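# Tuck chair under desk and park cart in bay

## Task

Roll the office chair fully under the desk so it ends upright with every wheel on the floor; move the utility cart into the yellow taped bay so all four of its wheels sit inside the tape and none touch it; keep the desk roughly where it started, with everything on it still there and nothing hanging over its edges; the robot must not fall or be left leaning; finally release whatever it holds and back away.

## Robot and tools

ROBOT. TidyBot++: one mobile base (0.54 m long, 0.50 m wide, 0.38 m tall) on four powered casters, carrying a single seven-joint arm with a two-finger gripper. The shoulder sits 0.12 m ahead of the base centre, 0.68 m up. Cameras: base_camera (fixed on the base, looking forward) and wrist_camera (looks along the hand). The arm begins folded, hand pointing down; folded, it pokes up to 0.08 m ahead of the base and the elbow reaches up to 1.15 m high.

FRAMES. Base frame: origin on the floor below the base centre, x forward, y left, z up, metres. Odometry frame: where the base frame was at scene start. base_odometry counts wheel turns only (slip looks like travel) and drifts a few cm and degrees over many moves; heading is in rad, left positive, -3.142 to 3.142. base_tilt is in degrees, forward and right positive; about 1 degree of fixed error.

move. One action per call; optional cameras (list of base_camera, wrist_camera, all; omitted or all gives every camera, [] gives none) and blocking (true/omitted waits until everything rests; false returns in about 0.5 s while motion continues). Action parts, started together:
- base: object with any of translate_m (forward +, -2 to 2 m), strafe_m (left +, -2 to 2 m), rotate_rad (counter-clockwise from above +, -6.3 to 6.3 rad). These are offsets from where the base last reported itself, along the base axes at the start of the command; translate and strafe together drive a straight line to that point.
- joints: absolute joint targets by name. joint_1_rad: any angle, whole-arm turn about vertical, positive clockwise from above (opposite to heading). joint_2_rad: -2.249 to 2.249, shoulder, 0 = upper arm vertical, positive leans forward. joint_3_rad: any angle, upper-arm twist. joint_4_rad: -2.579 to 2.579, elbow, 0 straight, negative bends forward when joint_3 is 3.14. joint_5_rad: any angle, forearm twist. joint_6_rad: -2.099 to 2.099, wrist bend, negative bends the hand forward. joint_7_rad: any angle, hand twist; pointing down, positive is counter-clockwise, and at 1.57 fingers open left/right. gripper_pos: 0 open (about 85 mm gap) to 1 closed. Any-angle joints go the short way round; send steps under half a turn. Done tolerance ±0.039 rad for joints 1-4, ±0.095 for 5-7, ±0.03 for gripper.
- target: absolute hand pose [x, y, z, qw, qx, qy, qz], metres, base frame, same as the hand_pose line (the point between the finger pads; hand z axis out along the fingers, fingers close along its y). With target, joints may only contain gripper_pos.
- speeds: caps for this action only: translate_m/strafe_m 0.05 to 0.5 m/s (give only one key for a combined move), rotate_rad 0.1 to 1.57 rad/s.
Unknown keys make a call invalid; out-of-range values get it refused, and a refusal or an unplanned stop cancels your remaining move/wait/finished_scene calls in that reply. Actions cap at 15 s; base moves time out after 14 s.

wait(seconds 0 to 10, cameras): no new command, returns state and images; wait(0) reports a non-blocking move in the line "earlier move". stop(cameras): brakes all running motions; braked parts say "stopped" and may keep pressing. zoom_image(camera, region [x0,y0,x1,y1] pixels, at most 504x504): closer look at the latest image. read_manual(section "licences"): licence texts only. finished_scene(scene): ends the current scene, given its number; the goal must hold without the robot.

RESULTS. Lines include base_odometry, base_tilt, joint_positions, hand_pose, hand_target (where the hand would be with joints at target), motor_effort (% of max, bracket = peak), motor temperatures, pictures (image order), move, base_status, joint_status, hand_status, on_its_own. Status words: done, moving, off_target (resting away from target, may still push), stopped, contact_stop, time_out, not_followed (a check withheld targets; "pose unreachable" or "joint command not followed" with cause), torque_fault, limit_stop_at_motor_heat. Base "done" only means wheels turned enough; a blocked base may report done far short. ARM HIT flags the arm striking the base or itself. MOTOR HOT appears from 60 °C; at 75 °C an over-temperature stop lets the arm sag for 30-60 s.

HAND TIPS. Targets usually settle within 3 cm; correct by adding (wanted - hand_pose) to the last target. To hold still, resend hand_target, not hand_pose. Unreachable poses wander up to 10 s then time_out. Low forward poses close to the base may fail or hit the base. Loads make the arm sag; never command a loaded joint to its current reading. A down-pointing hand reaches at most about 0.94 m high, only near the base. Closed fingertips extend about 20 mm beyond the hand point; full closing squeezes 100-150 N.

AVOID. Slow down before touching anything, including what you push; contact at travel speed is a hit. Don't drive or turn while the arm is snagged 0.6 m or more up, don't push/pull sideways hard on a raised hand, and don't swing a stretched arm sideways: the robot can tip. Back off or retract to recover a lean. The arm does not avoid obstacles and keeps pushing; torque spikes (104.5 N m joints 1-4, 51.3 N m joints 5-7) freeze it for 10 s. Avoid drops, releasing moving objects, slams, hard pushes, excess gripper force and long stretched holds that overheat motors. Brief external tugs on held or loose items can occur.

Each tool is called after "Call:" as name([rows], argument=value, ...), one row to a line, values as JSON.

## Session

Call:
move()

Scene clock: 0.00 s.
Motor temperatures (°C): [32 32 28 34 40 36 42]
base_odometry: x=+0.000 y=+0.000 heading=+0.000
base_tilt: forward=-0.3 right=-0.1
base_status: not commanded
joint_positions: joint_1_rad=+0.005 joint_2_rad=-0.362 joint_3_rad=+3.111 joint_4_rad=-2.514 joint_5_rad=+0.027 joint_6_rad=-0.918 joint_7_rad=+1.601 gripper_pos=+0.000
joint_status: not commanded
motor_effort: joint_1_rad=-1 joint_2_rad=-1 joint_3_rad=+0 joint_4_rad=+15 joint_5_rad=+0 joint_6_rad=+1 joint_7_rad=+0
hand_pose: x=+0.2546 y=-0.0030 z=+0.5921 quat_wxyz=(+0.017, +0.999, +0.035, +0.035) (m; base frame)
hand_target: x=+0.2545 y=-0.0030 z=+0.5921 quat_wxyz=(+0.017, +0.999, +0.035, +0.035) (m; base frame)
hand_status: not commanded
pictures: base_camera, wrist_camera

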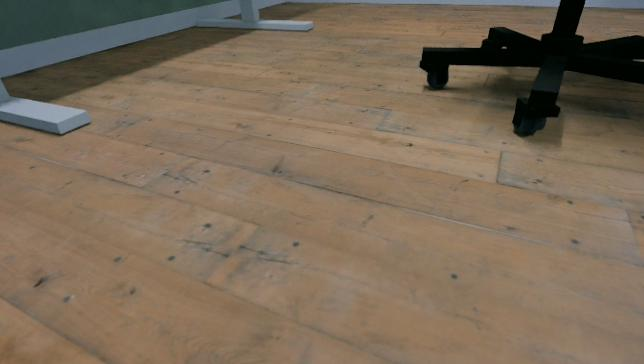

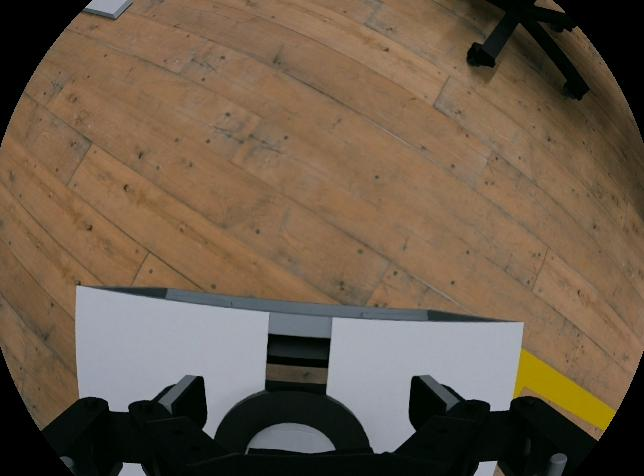

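Call:
move(joints={"joint_6_rad":0.35})

Call:
move(base={"rotate_rad":-1.3})

Call:
move(base={"rotate_rad":-1.4})

Call:
move(base={"rotate_rad":-1.6})

Scene clock: 9.80 s.
Motor temperatures (°C): [32 32 28 34 40 36 42]
move: done
base_odometry: x=+0.000 y=+0.000 heading=+0.000
base_tilt: forward=-0.3 right=-0.2
base_status: not commanded
joint_positions: joint_1_rad=+0.005 joint_2_rad=-0.362 joint_3_rad=+3.111 joint_4_rad=-2.514 joint_5_rad=+0.027 joint_6_rad=+0.302 joint_7_rad=+1.601 gripper_pos=+0.000
joint_status: all done
motor_effort: joint_1_rad=+0(1) joint_2_rad=-6(6) joint_3_rad=+1(1) joint_4_rad=+20(20) joint_5_rad=+0(2) joint_6_rad=+9(9) joint_7_rad=+0(1)
hand_pose: x=+0.5315 y=+0.0153 z=+0.8170 quat_wxyz=(+0.011, +0.798, +0.038, +0.602) (m; base frame)
hand_target: x=+0.5351 y=+0.0159 z=+0.8309 quat_wxyz=(+0.010, +0.783, +0.037, +0.620) (m; base frame)
hand_status: not commanded
pictures: base_camera, wrist_camera

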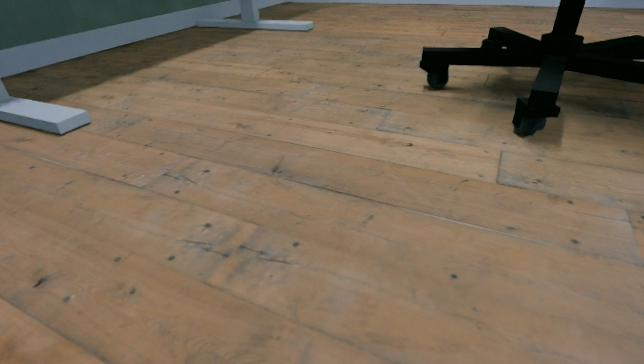

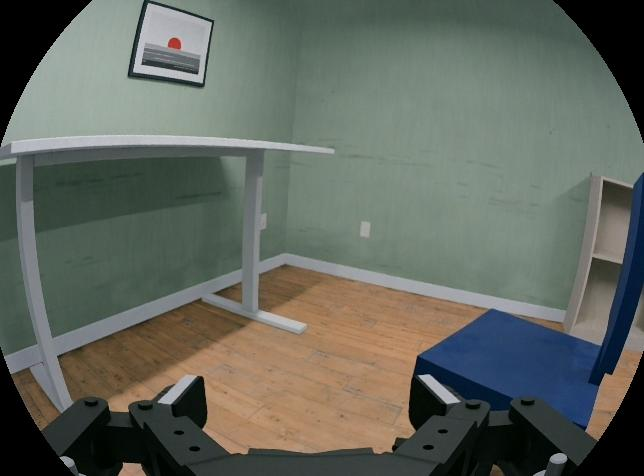

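Scene clock: 11.90 s.
Motor temperatures (°C): [32 32 28 34 40 36 42]
move: done
base_odometry: x=+0.000 y=+0.000 heading=-1.299
base_tilt: forward=-0.3 right=-0.1
base_status: done
joint_positions: joint_1_rad=+0.005 joint_2_rad=-0.362 joint_3_rad=+3.111 joint_4_rad=-2.514 joint_5_rad=+0.027 joint_6_rad=+0.303 joint_7_rad=+1.601 gripper_pos=+0.000
joint_status: not commanded
motor_effort: joint_1_rad=-1(2) joint_2_rad=-6(7) joint_3_rad=+1(2) joint_4_rad=+20(21) joint_5_rad=+0(2) joint_6_rad=+9(9) joint_7_rad=+0(1)
hand_pose: x=+0.5316 y=+0.0153 z=+0.8171 quat_wxyz=(+0.011, +0.797, +0.038, +0.602) (m; base frame)
hand_target: x=+0.5351 y=+0.0159 z=+0.8309 quat_wxyz=(+0.010, +0.783, +0.037, +0.620) (m; base frame)
hand_status: not commanded
pictures: base_camera, wrist_camera

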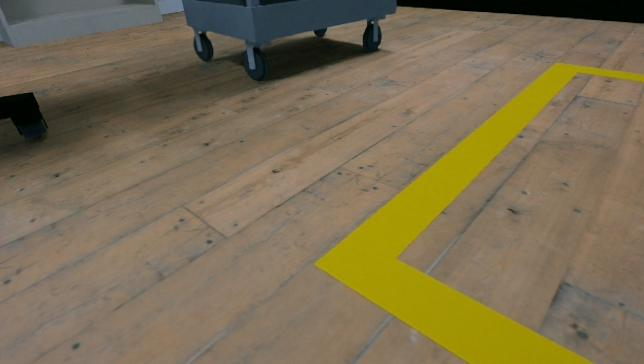

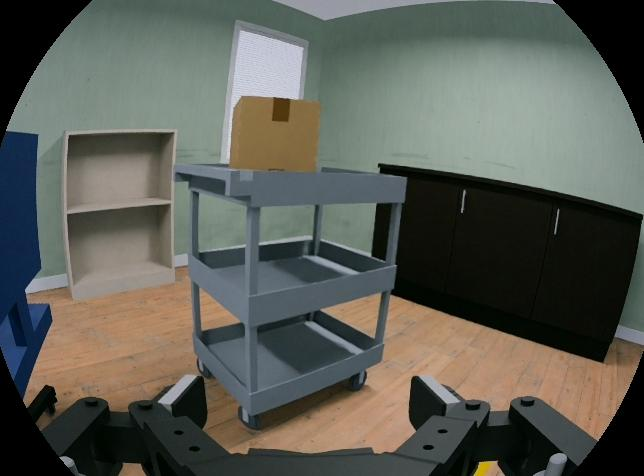

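Scene clock: 14.10 s.
Motor temperatures (°C): [32 32 28 34 40 36 42]
move: done
base_odometry: x=+0.000 y=+0.000 heading=-2.699
base_tilt: forward=-0.4 right=-0.1
base_status: done
joint_positions: joint_1_rad=+0.005 joint_2_rad=-0.362 joint_3_rad=+3.111 joint_4_rad=-2.514 joint_5_rad=+0.027 joint_6_rad=+0.303 joint_7_rad=+1.601 gripper_pos=+0.000
joint_status: not commanded
motor_effort: joint_1_rad=-1(2) joint_2_rad=-6(7) joint_3_rad=+1(2) joint_4_rad=+20(21) joint_5_rad=+1(2) joint_6_rad=+9(9) joint_7_rad=+0(1)
hand_pose: x=+0.5316 y=+0.0153 z=+0.8171 quat_wxyz=(+0.011, +0.797, +0.038, +0.602) (m; base frame)
hand_target: x=+0.5351 y=+0.0159 z=+0.8309 quat_wxyz=(+0.010, +0.783, +0.037, +0.620) (m; base frame)
hand_status: not commanded
pictures: base_camera, wrist_camera

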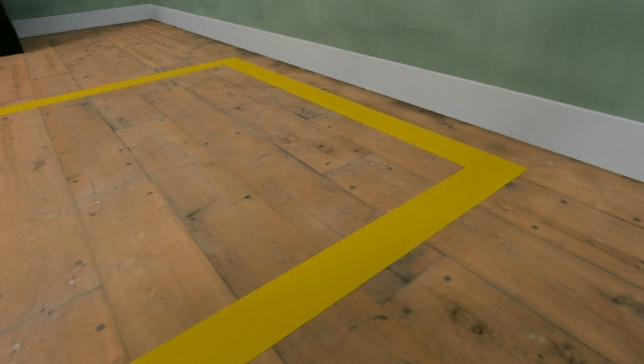

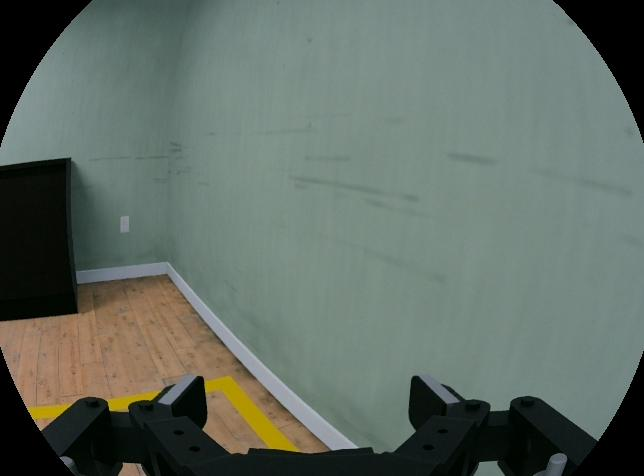

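Scene clock: 16.40 s.
Motor temperatures (°C): [32 32 28 34 40 36 42]
move: done
base_odometry: x=+0.000 y=+0.000 heading=+1.985
base_tilt: forward=-0.3 right=-0.1
base_status: done
joint_positions: joint_1_rad=+0.005 joint_2_rad=-0.362 joint_3_rad=+3.111 joint_4_rad=-2.514 joint_5_rad=+0.027 joint_6_rad=+0.303 joint_7_rad=+1.601 gripper_pos=+0.000
joint_status: not commanded
motor_effort: joint_1_rad=-1(2) joint_2_rad=-6(7) joint_3_rad=+1(2) joint_4_rad=+21(21) joint_5_rad=+1(2) joint_6_rad=+9(9) joint_7_rad=+0(1)
hand_pose: x=+0.5316 y=+0.0153 z=+0.8171 quat_wxyz=(+0.011, +0.797, +0.038, +0.602) (m; base frame)
hand_target: x=+0.5351 y=+0.0159 z=+0.8309 quat_wxyz=(+0.010, +0.783, +0.037, +0.620) (m; base frame)
hand_status: not commanded
pictures: base_camera, wrist_camera

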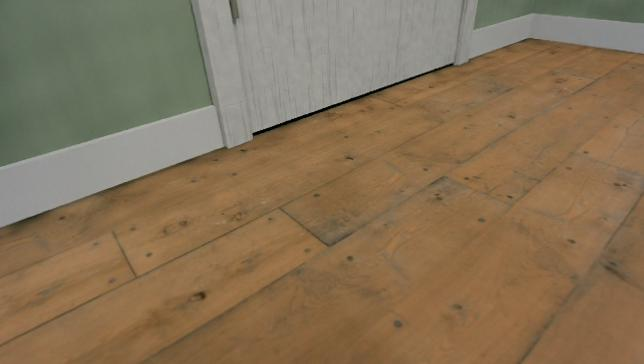

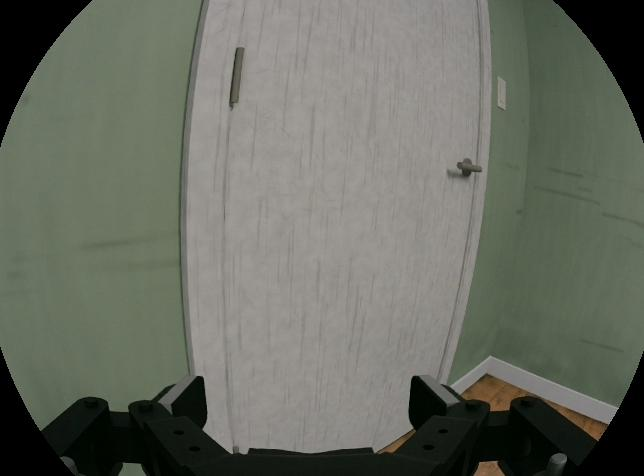

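Call:
move(base={"rotate_rad":-2.25}, joints={"joint_6_rad":0.35})

Call:
move(base={"strafe_m":0.43})

Call:
move(joints={"joint_1_rad":0.9})

Scene clock: 76.53 s.
Motor temperatures (°C): [32 32 28 34 40 36 42]
move: done
base_odometry: x=+0.000 y=+0.000 heading=-0.264
base_tilt: forward=-0.3 right=-0.1
base_status: done
joint_positions: joint_1_rad=+0.005 joint_2_rad=-0.362 joint_3_rad=+3.111 joint_4_rad=-2.514 joint_5_rad=+0.027 joint_6_rad=+0.303 joint_7_rad=+1.601 gripper_pos=+0.000
joint_status: all done
motor_effort: joint_1_rad=+0(2) joint_2_rad=-6(7) joint_3_rad=+0(2) joint_4_rad=+20(21) joint_5_rad=+1(2) joint_6_rad=+9(9) joint_7_rad=+0(1)
hand_pose: x=+0.5316 y=+0.0153 z=+0.8172 quat_wxyz=(+0.011, +0.797, +0.038, +0.602) (m; base frame)
hand_target: x=+0.5351 y=+0.0159 z=+0.8309 quat_wxyz=(+0.010, +0.783, +0.037, +0.620) (m; base frame)
hand_status: not commanded
pictures: base_camera, wrist_camera

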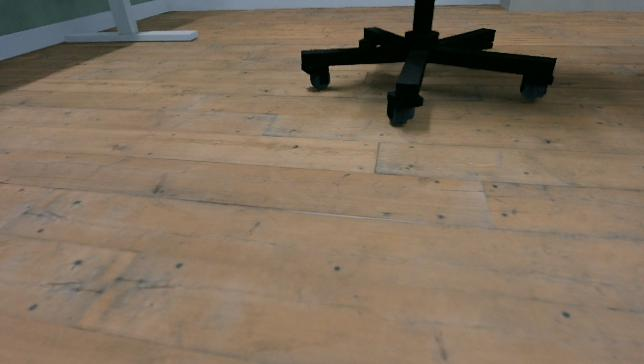

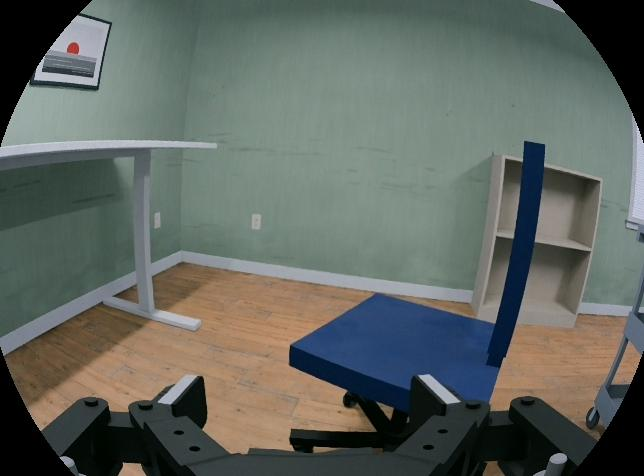

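Scene clock: 78.70 s.
Motor temperatures (°C): [32 32 28 34 40 36 42]
move: done
base_odometry: x=+0.112 y=+0.415 heading=-0.265
base_tilt: forward=-0.3 right=-0.1
base_status: done
joint_positions: joint_1_rad=+0.005 joint_2_rad=-0.362 joint_3_rad=+3.111 joint_4_rad=-2.514 joint_5_rad=+0.027 joint_6_rad=+0.303 joint_7_rad=+1.601 gripper_pos=+0.000
joint_status: not commanded
motor_effort: joint_1_rad=+0(2) joint_2_rad=-6(6) joint_3_rad=+1(2) joint_4_rad=+20(21) joint_5_rad=+1(2) joint_6_rad=+9(9) joint_7_rad=+0(1)
hand_pose: x=+0.5316 y=+0.0153 z=+0.8172 quat_wxyz=(+0.011, +0.797, +0.038, +0.602) (m; base frame)
hand_target: x=+0.5351 y=+0.0159 z=+0.8309 quat_wxyz=(+0.010, +0.783, +0.037, +0.620) (m; base frame)
hand_status: not commanded
pictures: base_camera, wrist_camera

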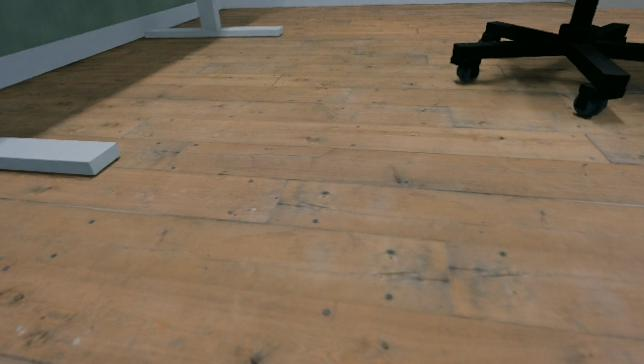

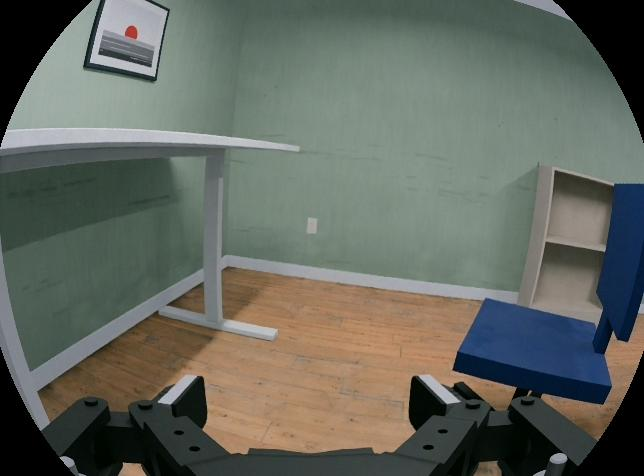

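Scene clock: 80.87 s.
Motor temperatures (°C): [32 32 28 34 39 36 42]
move: done
base_odometry: x=+0.112 y=+0.415 heading=-0.265
base_tilt: forward=-0.4 right=-0.1
base_status: not commanded
joint_positions: joint_1_rad=+0.878 joint_2_rad=-0.362 joint_3_rad=+3.111 joint_4_rad=-2.514 joint_5_rad=+0.027 joint_6_rad=+0.303 joint_7_rad=+1.601 gripper_pos=+0.000
joint_status: all done
motor_effort: joint_1_rad=-1(3) joint_2_rad=-6(6) joint_3_rad=+1(1) joint_4_rad=+20(21) joint_5_rad=+1(2) joint_6_rad=+9(9) joint_7_rad=+0(1)
hand_pose: x=+0.3958 y=-0.3063 z=+0.8172 quat_wxyz=(+0.264, +0.739, -0.303, +0.541) (m; base frame)
hand_target: x=+0.3915 y=-0.3148 z=+0.8309 quat_wxyz=(+0.278, +0.722, -0.305, +0.555) (m; base frame)
hand_status: not commanded
pictures: base_camera, wrist_camera

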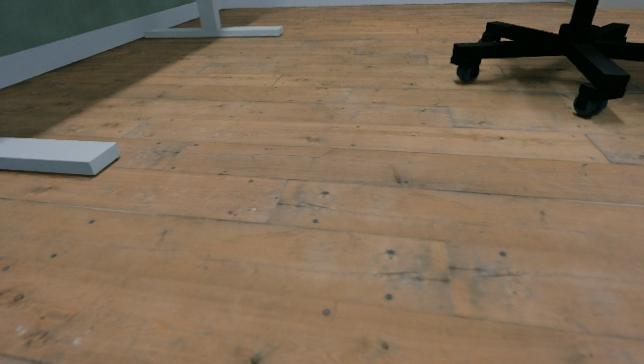

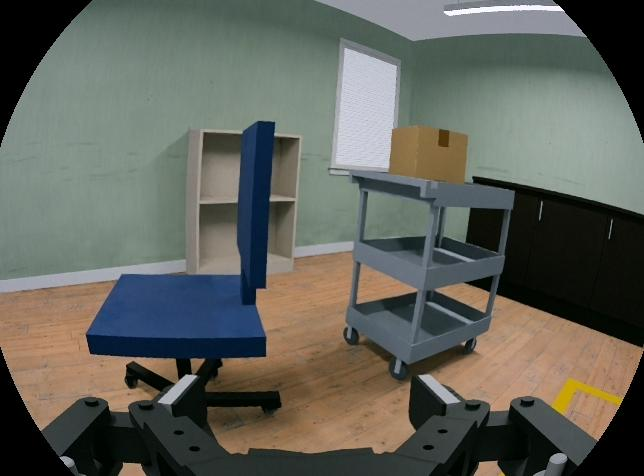

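Call:
move(base={"rotate_rad":-0.115}, joints={"joint_1_rad":1.55})

Call:
move(base={"translate_m":2.0,"strafe_m":0.05})

Call:
move(base={"translate_m":0.3})

Scene clock: 112.60 s.
Motor temperatures (°C): [32 32 28 34 39 36 42]
move: done
base_odometry: x=+0.113 y=+0.415 heading=-0.380
base_tilt: forward=-0.3 right=-0.1
base_status: done
joint_positions: joint_1_rad=+1.528 joint_2_rad=-0.362 joint_3_rad=+3.111 joint_4_rad=-2.514 joint_5_rad=+0.027 joint_6_rad=+0.303 joint_7_rad=+1.601 gripper_pos=+0.000
joint_status: all done
motor_effort: joint_1_rad=-1(3) joint_2_rad=-6(7) joint_3_rad=+0(2) joint_4_rad=+20(21) joint_5_rad=+1(2) joint_6_rad=+8(9) joint_7_rad=+1(1)
hand_pose: x=+0.1540 y=-0.4114 z=+0.8172 quat_wxyz=(+0.423, +0.603, -0.523, +0.428) (m; base frame)
hand_target: x=+0.1454 y=-0.4155 z=+0.8309 quat_wxyz=(+0.441, +0.587, -0.520, +0.437) (m; base frame)
hand_status: not commanded
pictures: base_camera, wrist_camera

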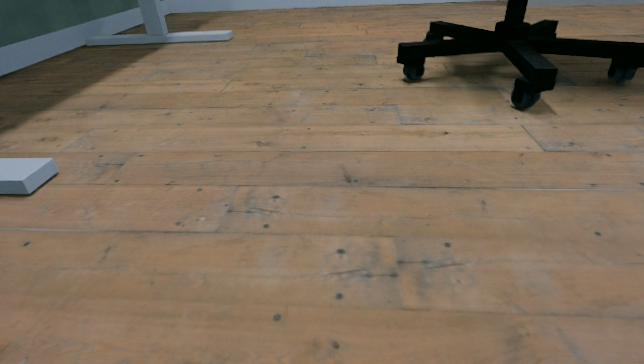

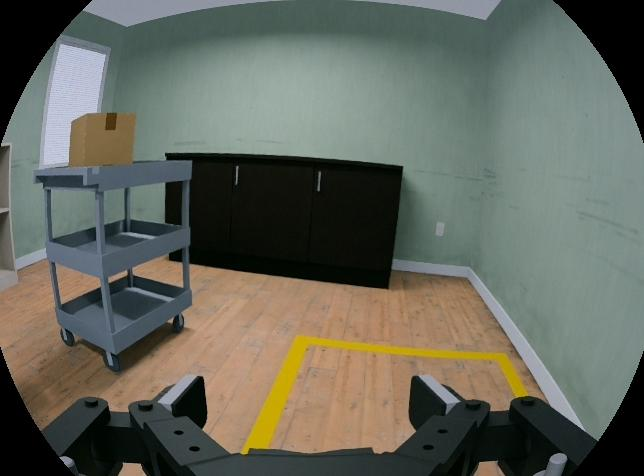

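Scene clock: 117.77 s.
Motor temperatures (°C): [32 32 28 34 39 36 42]
move: done
base_odometry: x=+1.988 y=-0.280 heading=-0.380
base_tilt: forward=-0.3 right=-0.1
base_status: done
joint_positions: joint_1_rad=+1.531 joint_2_rad=-0.362 joint_3_rad=+3.111 joint_4_rad=-2.514 joint_5_rad=+0.027 joint_6_rad=+0.304 joint_7_rad=+1.601 gripper_pos=+0.000
joint_status: not commanded
motor_effort: joint_1_rad=-1(2) joint_2_rad=-6(7) joint_3_rad=+1(2) joint_4_rad=+20(21) joint_5_rad=+1(2) joint_6_rad=+9(9) joint_7_rad=+0(1)
hand_pose: x=+0.1528 y=-0.4115 z=+0.8174 quat_wxyz=(+0.424, +0.602, -0.524, +0.428) (m; base frame)
hand_target: x=+0.1454 y=-0.4155 z=+0.8309 quat_wxyz=(+0.441, +0.587, -0.520, +0.437) (m; base frame)
hand_status: not commanded
pictures: base_camera, wrist_camera

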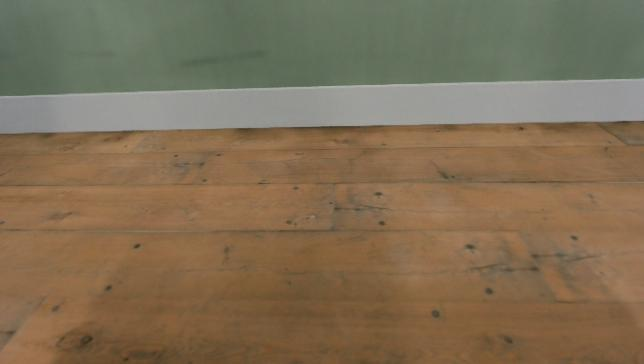

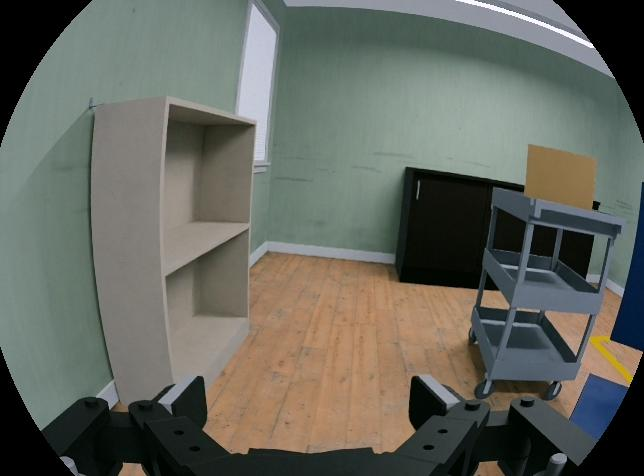

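Scene clock: 119.60 s.
Motor temperatures (°C): [32 32 28 34 39 36 42]
move: done
base_odometry: x=+2.267 y=-0.392 heading=-0.380
base_tilt: forward=-0.3 right=-0.1
base_status: done
joint_positions: joint_1_rad=+1.531 joint_2_rad=-0.362 joint_3_rad=+3.111 joint_4_rad=-2.514 joint_5_rad=+0.027 joint_6_rad=+0.304 joint_7_rad=+1.601 gripper_pos=+0.000
joint_status: not commanded
motor_effort: joint_1_rad=-1(2) joint_2_rad=-6(6) joint_3_rad=+1(2) joint_4_rad=+20(21) joint_5_rad=+0(2) joint_6_rad=+9(9) joint_7_rad=+1(1)
hand_pose: x=+0.1528 y=-0.4115 z=+0.8174 quat_wxyz=(+0.424, +0.602, -0.524, +0.428) (m; base frame)
hand_target: x=+0.1454 y=-0.4155 z=+0.8309 quat_wxyz=(+0.441, +0.587, -0.520, +0.437) (m; base frame)
hand_status: not commanded
pictures: base_camera, wrist_camera

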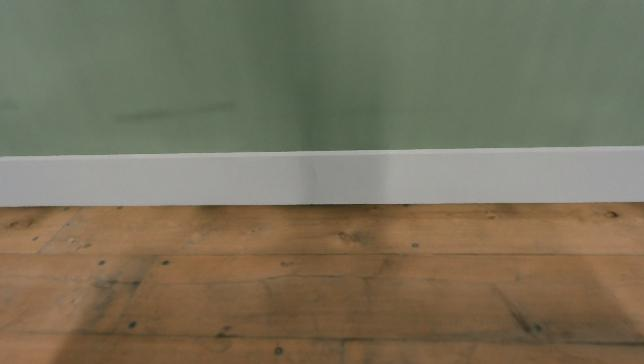

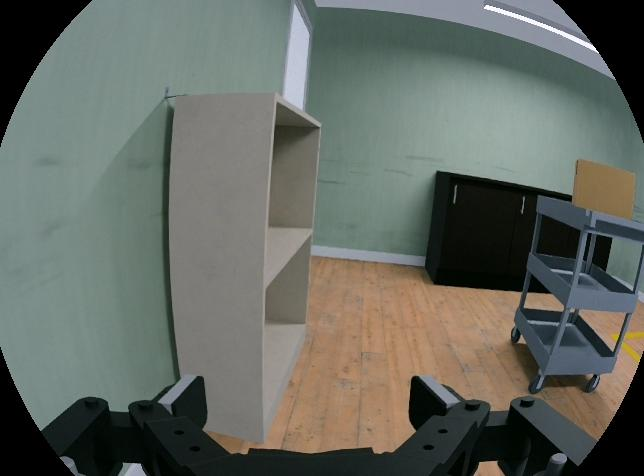

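Call:
move(base={"translate_m":-0.16})

Call:
move(base={"rotate_rad":-3.1416}, joints={"joint_1_rad":0.0})

Call:
move(base={"strafe_m":0.8})

Call:
move(base={"strafe_m":0.8})

Scene clock: 135.90 s.
Motor temperatures (°C): [32 32 28 34 39 36 42]
move: done
base_odometry: x=+2.118 y=-0.332 heading=-0.380
base_tilt: forward=-0.3 right=-0.1
base_status: done
joint_positions: joint_1_rad=+1.532 joint_2_rad=-0.362 joint_3_rad=+3.111 joint_4_rad=-2.514 joint_5_rad=+0.027 joint_6_rad=+0.305 joint_7_rad=+1.601 gripper_pos=+0.000
joint_status: not commanded
motor_effort: joint_1_rad=-1(2) joint_2_rad=-6(9) joint_3_rad=+1(2) joint_4_rad=+20(21) joint_5_rad=+1(2) joint_6_rad=+9(9) joint_7_rad=+0(1)
hand_pose: x=+0.1524 y=-0.4117 z=+0.8181 quat_wxyz=(+0.425, +0.601, -0.524, +0.428) (m; base frame)
hand_target: x=+0.1454 y=-0.4155 z=+0.8309 quat_wxyz=(+0.441, +0.587, -0.520, +0.437) (m; base frame)
hand_status: not commanded
pictures: base_camera, wrist_camera

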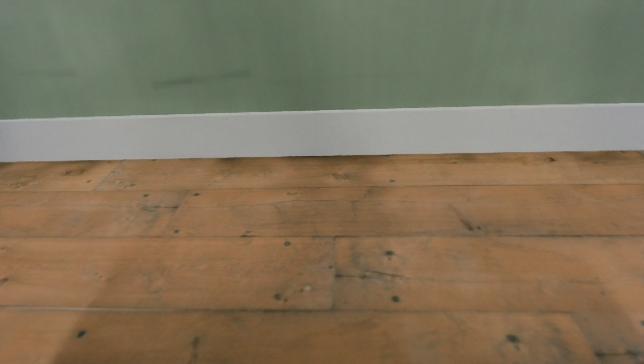

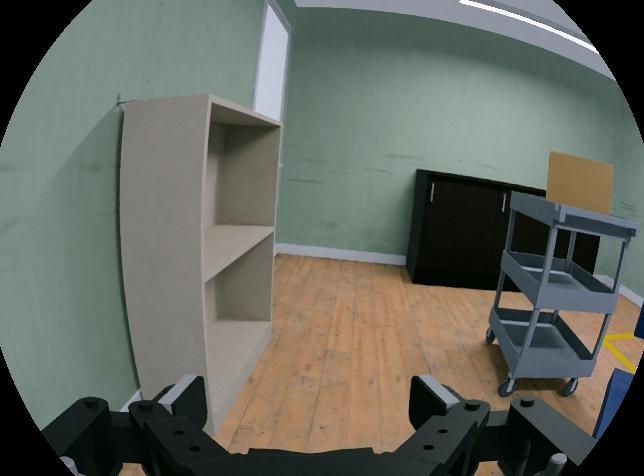

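Scene clock: 139.33 s.
Motor temperatures (°C): [32 32 28 34 39 36 42]
move: done
base_odometry: x=+2.118 y=-0.332 heading=+2.762
base_tilt: forward=-0.3 right=-0.1
base_status: done
joint_positions: joint_1_rad=+0.022 joint_2_rad=-0.362 joint_3_rad=+3.111 joint_4_rad=-2.514 joint_5_rad=+0.027 joint_6_rad=+0.305 joint_7_rad=+1.601 gripper_pos=+0.000
joint_status: all done
motor_effort: joint_1_rad=-1(2) joint_2_rad=-6(7) joint_3_rad=+1(2) joint_4_rad=+21(21) joint_5_rad=+1(2) joint_6_rad=+9(9) joint_7_rad=+0(1)
hand_pose: x=+0.5320 y=+0.0081 z=+0.8181 quat_wxyz=(+0.016, +0.797, +0.031, +0.603) (m; base frame)
hand_target: x=+0.5350 y=+0.0178 z=+0.8309 quat_wxyz=(+0.009, +0.783, +0.039, +0.620) (m; base frame)
hand_status: not commanded
pictures: base_camera, wrist_camera

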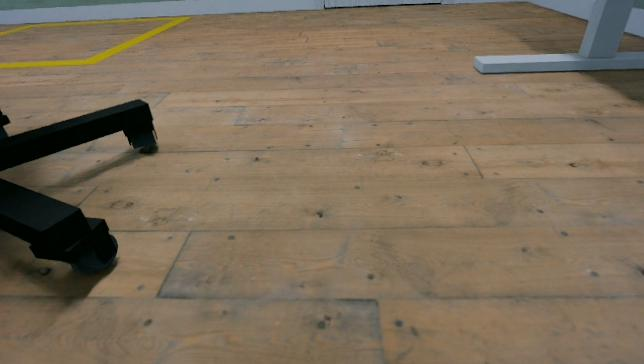

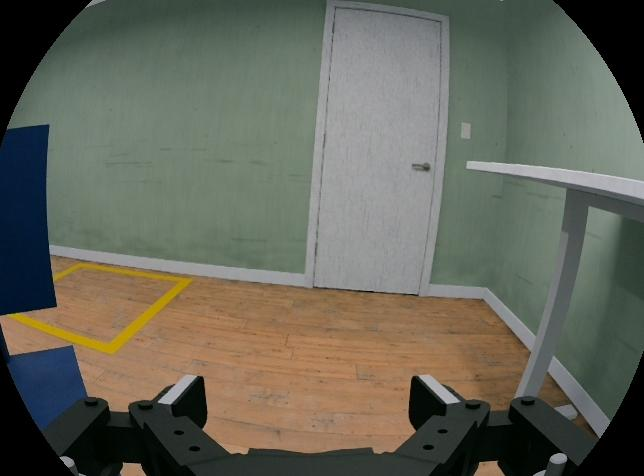

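Scene clock: 142.17 s.
Motor temperatures (°C): [32 32 28 34 39 36 42]
move: done
base_odometry: x=+1.822 y=-1.075 heading=+2.761
base_tilt: forward=-0.4 right=-0.1
base_status: done
joint_positions: joint_1_rad=+0.021 joint_2_rad=-0.362 joint_3_rad=+3.111 joint_4_rad=-2.514 joint_5_rad=+0.027 joint_6_rad=+0.305 joint_7_rad=+1.601 gripper_pos=+0.000
joint_status: not commanded
motor_effort: joint_1_rad=-1(2) joint_2_rad=-6(6) joint_3_rad=+1(2) joint_4_rad=+20(21) joint_5_rad=+1(2) joint_6_rad=+9(9) joint_7_rad=+0(1)
hand_pose: x=+0.5319 y=+0.0087 z=+0.8181 quat_wxyz=(+0.016, +0.797, +0.031, +0.603) (m; base frame)
hand_target: x=+0.5350 y=+0.0178 z=+0.8309 quat_wxyz=(+0.009, +0.783, +0.039, +0.620) (m; base frame)
hand_status: not commanded
pictures: base_camera, wrist_camera

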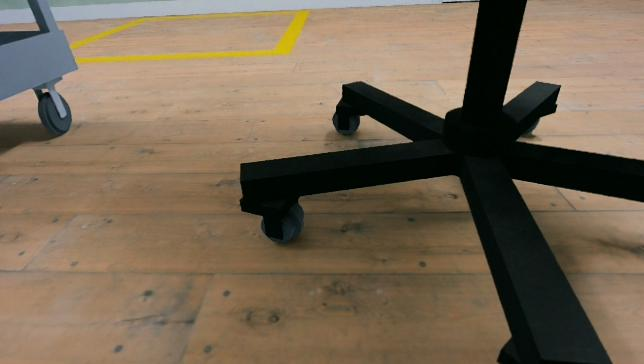

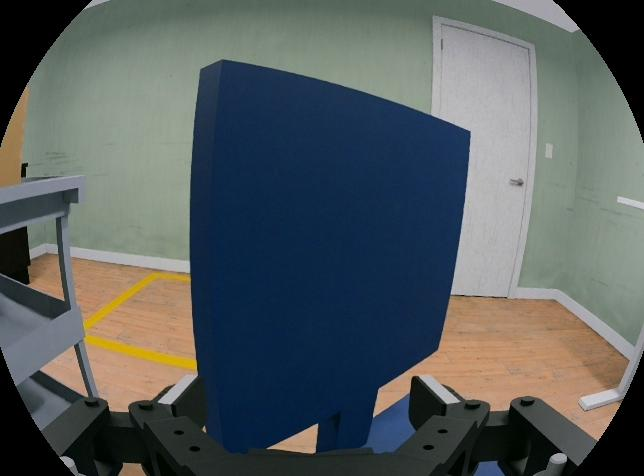

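Scene clock: 145.00 s.
Motor temperatures (°C): [32 32 28 34 39 36 42]
move: done
base_odometry: x=+1.525 y=-1.818 heading=+2.761
base_tilt: forward=-0.2 right=-0.1
base_status: done
joint_positions: joint_1_rad=+0.020 joint_2_rad=-0.362 joint_3_rad=+3.111 joint_4_rad=-2.514 joint_5_rad=+0.027 joint_6_rad=+0.305 joint_7_rad=+1.601 gripper_pos=+0.000
joint_status: not commanded
motor_effort: joint_1_rad=+0(2) joint_2_rad=-6(6) joint_3_rad=+1(2) joint_4_rad=+20(21) joint_5_rad=+0(2) joint_6_rad=+9(9) joint_7_rad=+0(1)
hand_pose: x=+0.5319 y=+0.0088 z=+0.8181 quat_wxyz=(+0.015, +0.797, +0.031, +0.603) (m; base frame)
hand_target: x=+0.5350 y=+0.0178 z=+0.8309 quat_wxyz=(+0.009, +0.783, +0.039, +0.620) (m; base frame)
hand_status: not commanded
pictures: base_camera, wrist_camera

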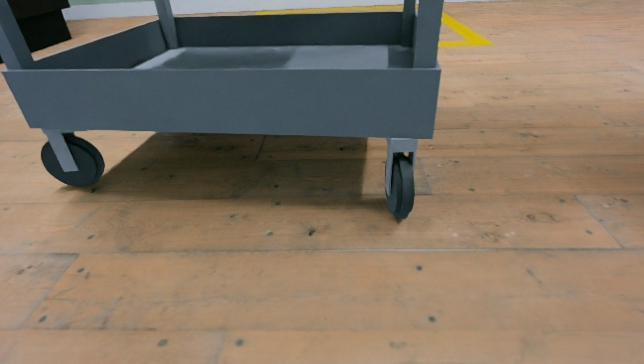

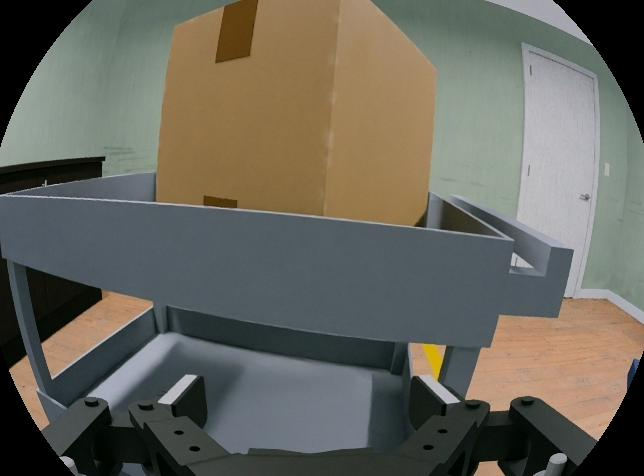

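Call:
move(joints={"joint_6_rad":-0.9}, base={"strafe_m":0.15})

Call:
move(joints={"joint_1_rad":2.9})

Call:
move(joints={"joint_6_rad":0.35}, base={"translate_m":0.6}, speeds={"translate_m":0.08})

Scene clock: 164.00 s.
Motor temperatures (°C): [32 32 28 34 39 36 42]
move: done
base_odometry: x=+1.469 y=-1.958 heading=+2.760
base_tilt: forward=-0.3 right=-0.1
base_status: done
joint_positions: joint_1_rad=+0.020 joint_2_rad=-0.362 joint_3_rad=+3.111 joint_4_rad=-2.513 joint_5_rad=+0.027 joint_6_rad=-0.845 joint_7_rad=+1.601 gripper_pos=+0.000
joint_status: all done
motor_effort: joint_1_rad=-1(2) joint_2_rad=-1(6) joint_3_rad=+1(2) joint_4_rad=+15(20) joint_5_rad=+1(2) joint_6_rad=+2(9) joint_7_rad=+0(1)
hand_pose: x=+0.2777 y=-0.0044 z=+0.5949 quat_wxyz=(+0.017, +0.997, +0.028, +0.073) (m; base frame)
hand_target: x=+0.2602 y=-0.0021 z=+0.5925 quat_wxyz=(+0.016, +0.998, +0.037, +0.044) (m; base frame)
hand_status: not commanded
pictures: base_camera, wrist_camera

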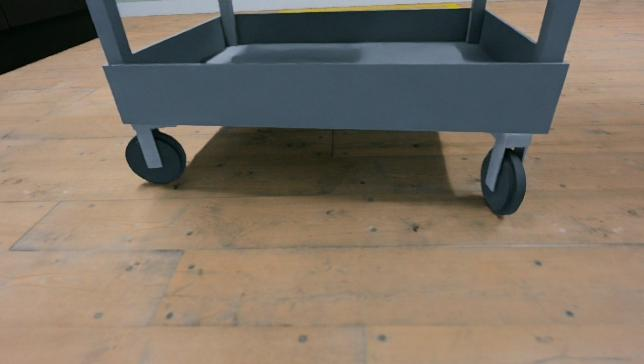

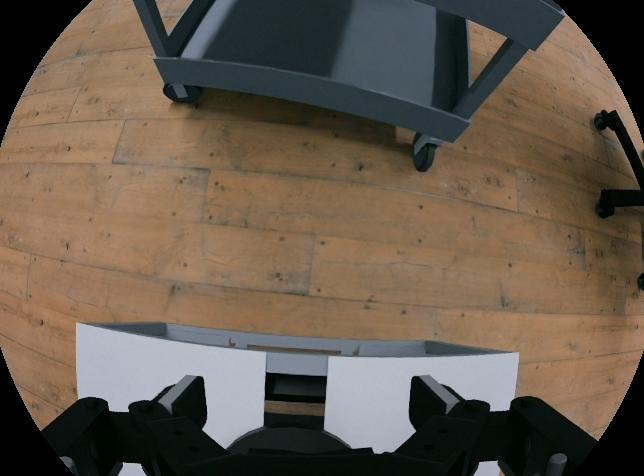

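Scene clock: 167.77 s.
Motor temperatures (°C): [32 32 28 34 39 36 42]
move: done
base_odometry: x=+1.469 y=-1.958 heading=+2.760
base_tilt: forward=-0.3 right=-0.1
base_status: not commanded
joint_positions: joint_1_rad=+2.877 joint_2_rad=-0.362 joint_3_rad=+3.111 joint_4_rad=-2.513 joint_5_rad=+0.027 joint_6_rad=-0.845 joint_7_rad=+1.601 gripper_pos=+0.000
joint_status: all done
motor_effort: joint_1_rad=-1(2) joint_2_rad=-1(2) joint_3_rad=+1(1) joint_4_rad=+16(16) joint_5_rad=+1(2) joint_6_rad=+2(2) joint_7_rad=+0(1)
hand_pose: x=-0.0346 y=-0.0403 z=+0.5949 quat_wxyz=(+0.074, +0.169, -0.983, -0.006) (m; base frame)
hand_target: x=-0.0186 y=-0.0317 z=+0.5925 quat_wxyz=(+0.046, +0.157, -0.986, -0.011) (m; base frame)
hand_status: not commanded
pictures: base_camera, wrist_camera

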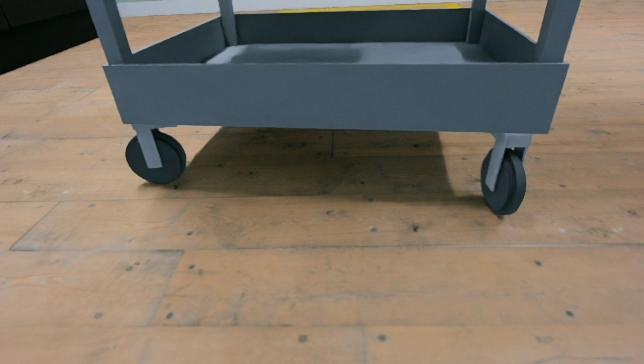

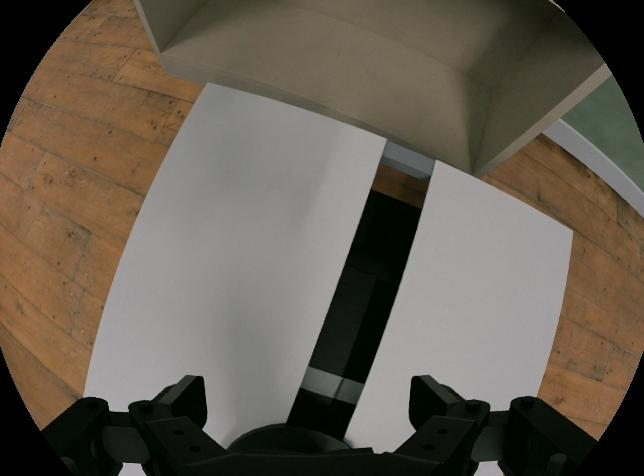

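Scene clock: 175.77 s.
Motor temperatures (°C): [32 32 28 34 39 36 42]
move: done
base_odometry: x=+0.912 y=-1.734 heading=+2.760
base_tilt: forward=-0.4 right=-0.1
base_status: done
joint_positions: joint_1_rad=+2.879 joint_2_rad=-0.362 joint_3_rad=+3.111 joint_4_rad=-2.513 joint_5_rad=+0.027 joint_6_rad=+0.304 joint_7_rad=+1.601 gripper_pos=+0.000
joint_status: all done
motor_effort: joint_1_rad=-1(2) joint_2_rad=-6(8) joint_3_rad=+1(3) joint_4_rad=+20(21) joint_5_rad=+2(2) joint_6_rad=+9(9) joint_7_rad=+0(1)
hand_pose: x=-0.2751 y=-0.1239 z=+0.8177 quat_wxyz=(+0.599, +0.144, -0.785, +0.070) (m; base frame)
hand_target: x=-0.2806 y=-0.1168 z=+0.8309 quat_wxyz=(+0.617, +0.133, -0.773, +0.066) (m; base frame)
hand_status: not commanded
pictures: base_camera, wrist_camera

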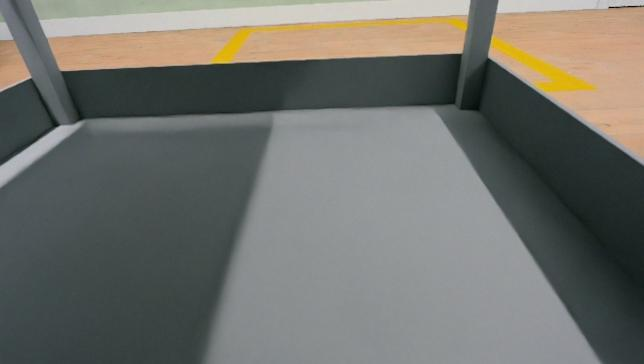

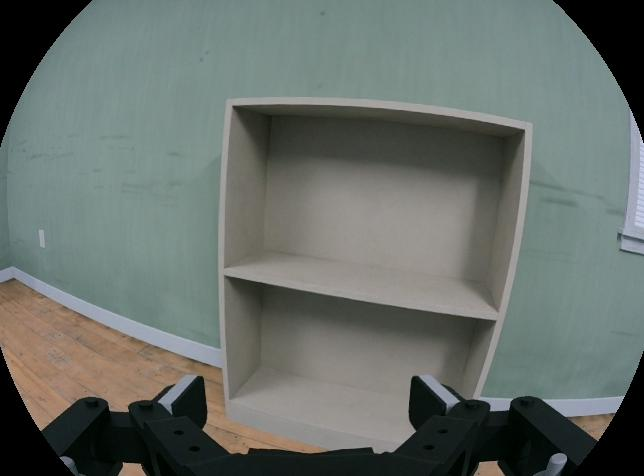

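Call:
move(base={"translate_m":0.7,"strafe_m":-0.06,"rotate_rad":-0.17}, speeds={"translate_m":0.12,"rotate_rad":0.1}, cameras=["base_camera"])

Call:
move(base={"translate_m":0.45}, speeds={"translate_m":0.12}, cameras=["base_camera"])

Scene clock: 203.47 s.
Motor temperatures (°C): [32 32 28 34 39 36 42]
move: done
base_odometry: x=+0.285 y=-1.418 heading=+2.590
base_tilt: forward=-0.3 right=-0.1
base_status: done
joint_positions: joint_1_rad=+2.882 joint_2_rad=-0.353 joint_3_rad=+3.111 joint_4_rad=-2.513 joint_5_rad=+0.027 joint_6_rad=+0.306 joint_7_rad=+1.601 gripper_pos=+0.000
joint_status: not commanded
motor_effort: joint_1_rad=-1(4) joint_2_rad=-6(15) joint_3_rad=+1(2) joint_4_rad=+20(21) joint_5_rad=+0(2) joint_6_rad=+8(9) joint_7_rad=+0(1)
hand_pose: x=-0.2769 y=-0.1230 z=+0.8146 quat_wxyz=(+0.596, +0.143, -0.787, +0.069) (m; base frame)
hand_target: x=-0.2806 y=-0.1168 z=+0.8309 quat_wxyz=(+0.617, +0.133, -0.773, +0.066) (m; base frame)
hand_status: not commanded
pictures: base_camera

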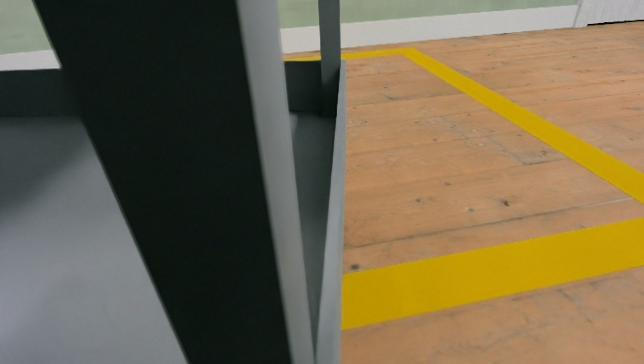

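Scene clock: 207.77 s.
Motor temperatures (°C): [32 32 28 34 39 36 42]
move: done
base_odometry: x=-0.099 y=-1.182 heading=+2.590
base_tilt: forward=-0.3 right=-0.1
base_status: done
joint_positions: joint_1_rad=+2.882 joint_2_rad=-0.354 joint_3_rad=+3.111 joint_4_rad=-2.513 joint_5_rad=+0.027 joint_6_rad=+0.306 joint_7_rad=+1.601 gripper_pos=+0.000
joint_status: not commanded
motor_effort: joint_1_rad=-1(1) joint_2_rad=-6(8) joint_3_rad=+0(1) joint_4_rad=+20(21) joint_5_rad=+1(2) joint_6_rad=+9(9) joint_7_rad=+0(1)
hand_pose: x=-0.2767 y=-0.1230 z=+0.8154 quat_wxyz=(+0.597, +0.142, -0.787, +0.069) (m; base frame)
hand_target: x=-0.2806 y=-0.1168 z=+0.8309 quat_wxyz=(+0.617, +0.133, -0.773, +0.066) (m; base frame)
hand_status: not commanded
pictures: base_camera

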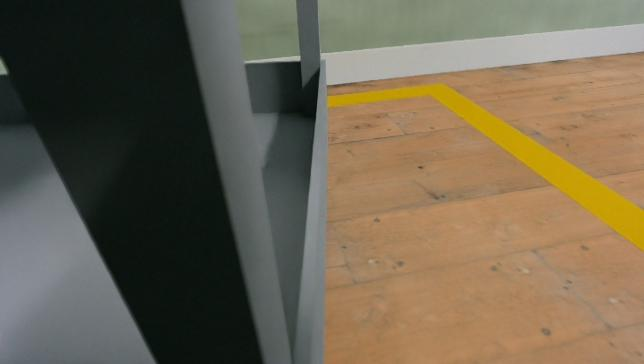

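Call:
move(base={"translate_m":0.17}, speeds={"translate_m":0.1}, cameras=[])

Call:
move(base={"translate_m":-0.9}, joints={"joint_6_rad":-0.9})

Call:
move(joints={"joint_1_rad":0.0})

Call:
move(joints={"joint_6_rad":0.1})

Scene clock: 222.53 s.
Motor temperatures (°C): [32 32 28 34 39 36 42]
move: done
base_odometry: x=-0.243 y=-1.093 heading=+2.590
base_tilt: forward=-0.3 right=-0.1
base_status: done
joint_positions: joint_1_rad=+2.882 joint_2_rad=-0.356 joint_3_rad=+3.111 joint_4_rad=-2.513 joint_5_rad=+0.027 joint_6_rad=+0.306 joint_7_rad=+1.601 gripper_pos=+0.000
joint_status: not commanded
motor_effort: joint_1_rad=-1(2) joint_2_rad=-6(8) joint_3_rad=+0(2) joint_4_rad=+20(21) joint_5_rad=+1(1) joint_6_rad=+9(9) joint_7_rad=+0(1)
hand_pose: x=-0.2765 y=-0.1229 z=+0.8159 quat_wxyz=(+0.597, +0.142, -0.786, +0.069) (m; base frame)
hand_target: x=-0.2806 y=-0.1168 z=+0.8309 quat_wxyz=(+0.617, +0.133, -0.773, +0.066) (m; base frame)
hand_status: not commanded
pictures: none
No camera images: "cameras" was empty.

Scene clock: 225.53 s.
Motor temperatures (°C): [32 32 28 34 39 36 42]
move: done
base_odometry: x=+0.523 y=-1.565 heading=+2.590
base_tilt: forward=-0.3 right=-0.2
base_status: done
joint_positions: joint_1_rad=+2.882 joint_2_rad=-0.359 joint_3_rad=+3.111 joint_4_rad=-2.513 joint_5_rad=+0.027 joint_6_rad=-0.847 joint_7_rad=+1.601 gripper_pos=+0.000
joint_status: all done
motor_effort: joint_1_rad=-1(1) joint_2_rad=-2(8) joint_3_rad=+1(1) joint_4_rad=+15(21) joint_5_rad=+0(2) joint_6_rad=+2(10) joint_7_rad=+0(1)
hand_pose: x=-0.0340 y=-0.0393 z=+0.5943 quat_wxyz=(+0.071, +0.167, -0.983, -0.007) (m; base frame)
hand_target: x=-0.0186 y=-0.0317 z=+0.5925 quat_wxyz=(+0.046, +0.157, -0.986, -0.011) (m; base frame)
hand_status: not commanded
pictures: base_camera, wrist_camera

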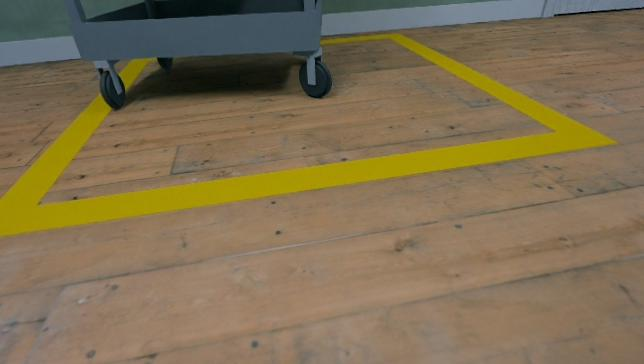

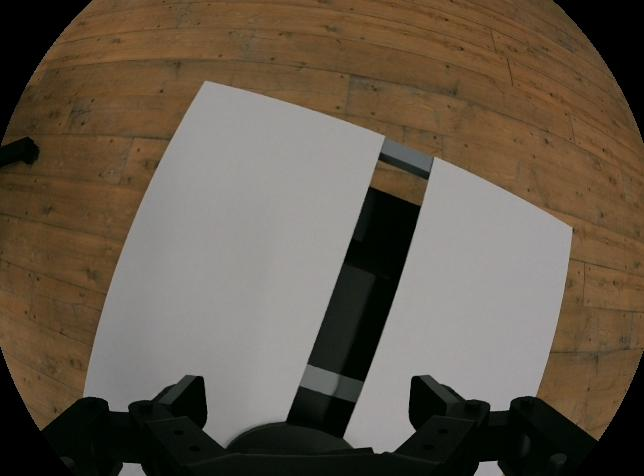

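Scene clock: 229.30 s.
Motor temperatures (°C): [32 32 28 34 39 36 42]
move: done
base_odometry: x=+0.523 y=-1.565 heading=+2.590
base_tilt: forward=-0.3 right=-0.1
base_status: not commanded
joint_positions: joint_1_rad=+0.023 joint_2_rad=-0.359 joint_3_rad=+3.111 joint_4_rad=-2.513 joint_5_rad=+0.027 joint_6_rad=-0.847 joint_7_rad=+1.601 gripper_pos=+0.000
joint_status: all done
motor_effort: joint_1_rad=-1(2) joint_2_rad=-1(2) joint_3_rad=+1(1) joint_4_rad=+15(16) joint_5_rad=+1(2) joint_6_rad=+2(2) joint_7_rad=+0(1)
hand_pose: x=+0.2769 y=-0.0049 z=+0.5943 quat_wxyz=(+0.017, +0.997, +0.027, +0.070) (m; base frame)
hand_target: x=+0.2602 y=-0.0021 z=+0.5925 quat_wxyz=(+0.016, +0.998, +0.037, +0.044) (m; base frame)
hand_status: not commanded
pictures: base_camera, wrist_camera

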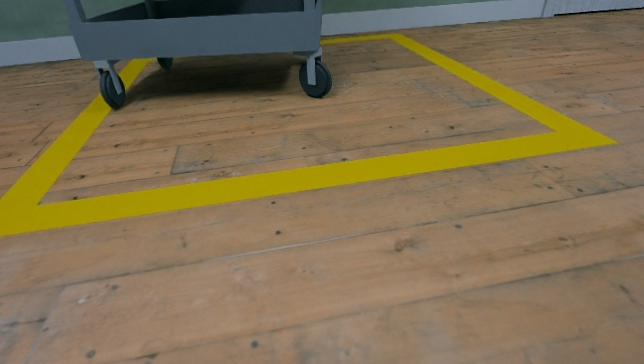

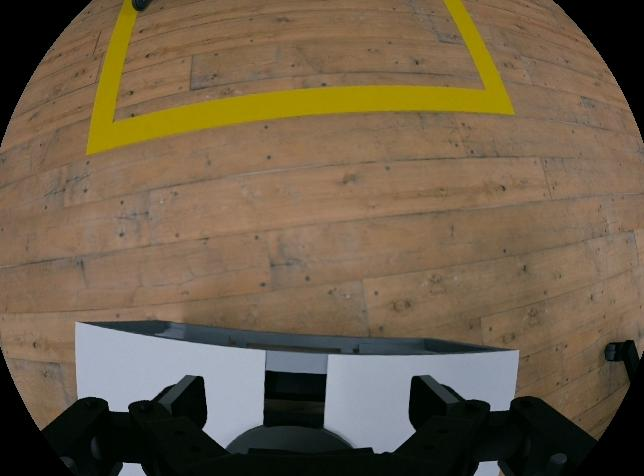

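Scene clock: 230.97 s.
Motor temperatures (°C): [32 32 28 34 39 36 42]
move: done
base_odometry: x=+0.523 y=-1.565 heading=+2.590
base_tilt: forward=-0.3 right=-0.1
base_status: not commanded
joint_positions: joint_1_rad=+0.023 joint_2_rad=-0.359 joint_3_rad=+3.111 joint_4_rad=-2.513 joint_5_rad=+0.027 joint_6_rad=+0.053 joint_7_rad=+1.601 gripper_pos=+0.000
joint_status: all done
motor_effort: joint_1_rad=-1(1) joint_2_rad=-5(6) joint_3_rad=+1(1) joint_4_rad=+20(20) joint_5_rad=+0(2) joint_6_rad=+8(8) joint_7_rad=+1(1)
hand_pose: x=+0.5018 y=+0.0048 z=+0.7449 quat_wxyz=(+0.017, +0.867, +0.030, +0.497) (m; base frame)
hand_target: x=+0.5080 y=+0.0142 z=+0.7582 quat_wxyz=(+0.011, +0.854, +0.040, +0.518) (m; base frame)
hand_status: not commanded
pictures: base_camera, wrist_camera

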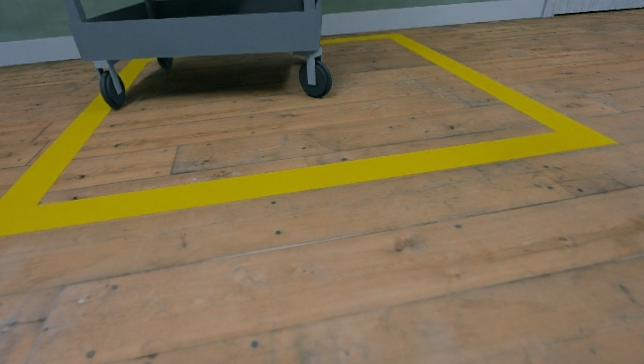

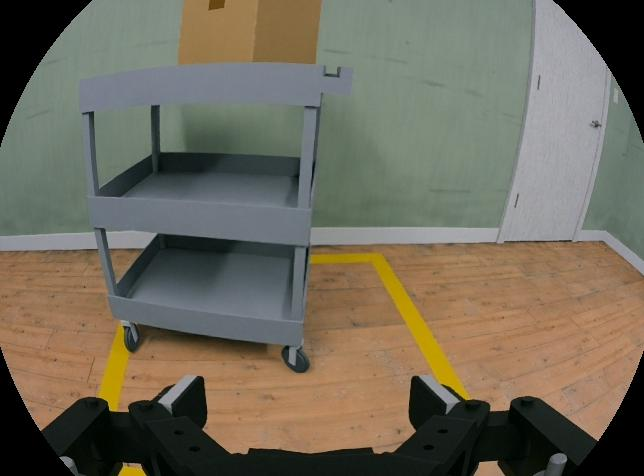

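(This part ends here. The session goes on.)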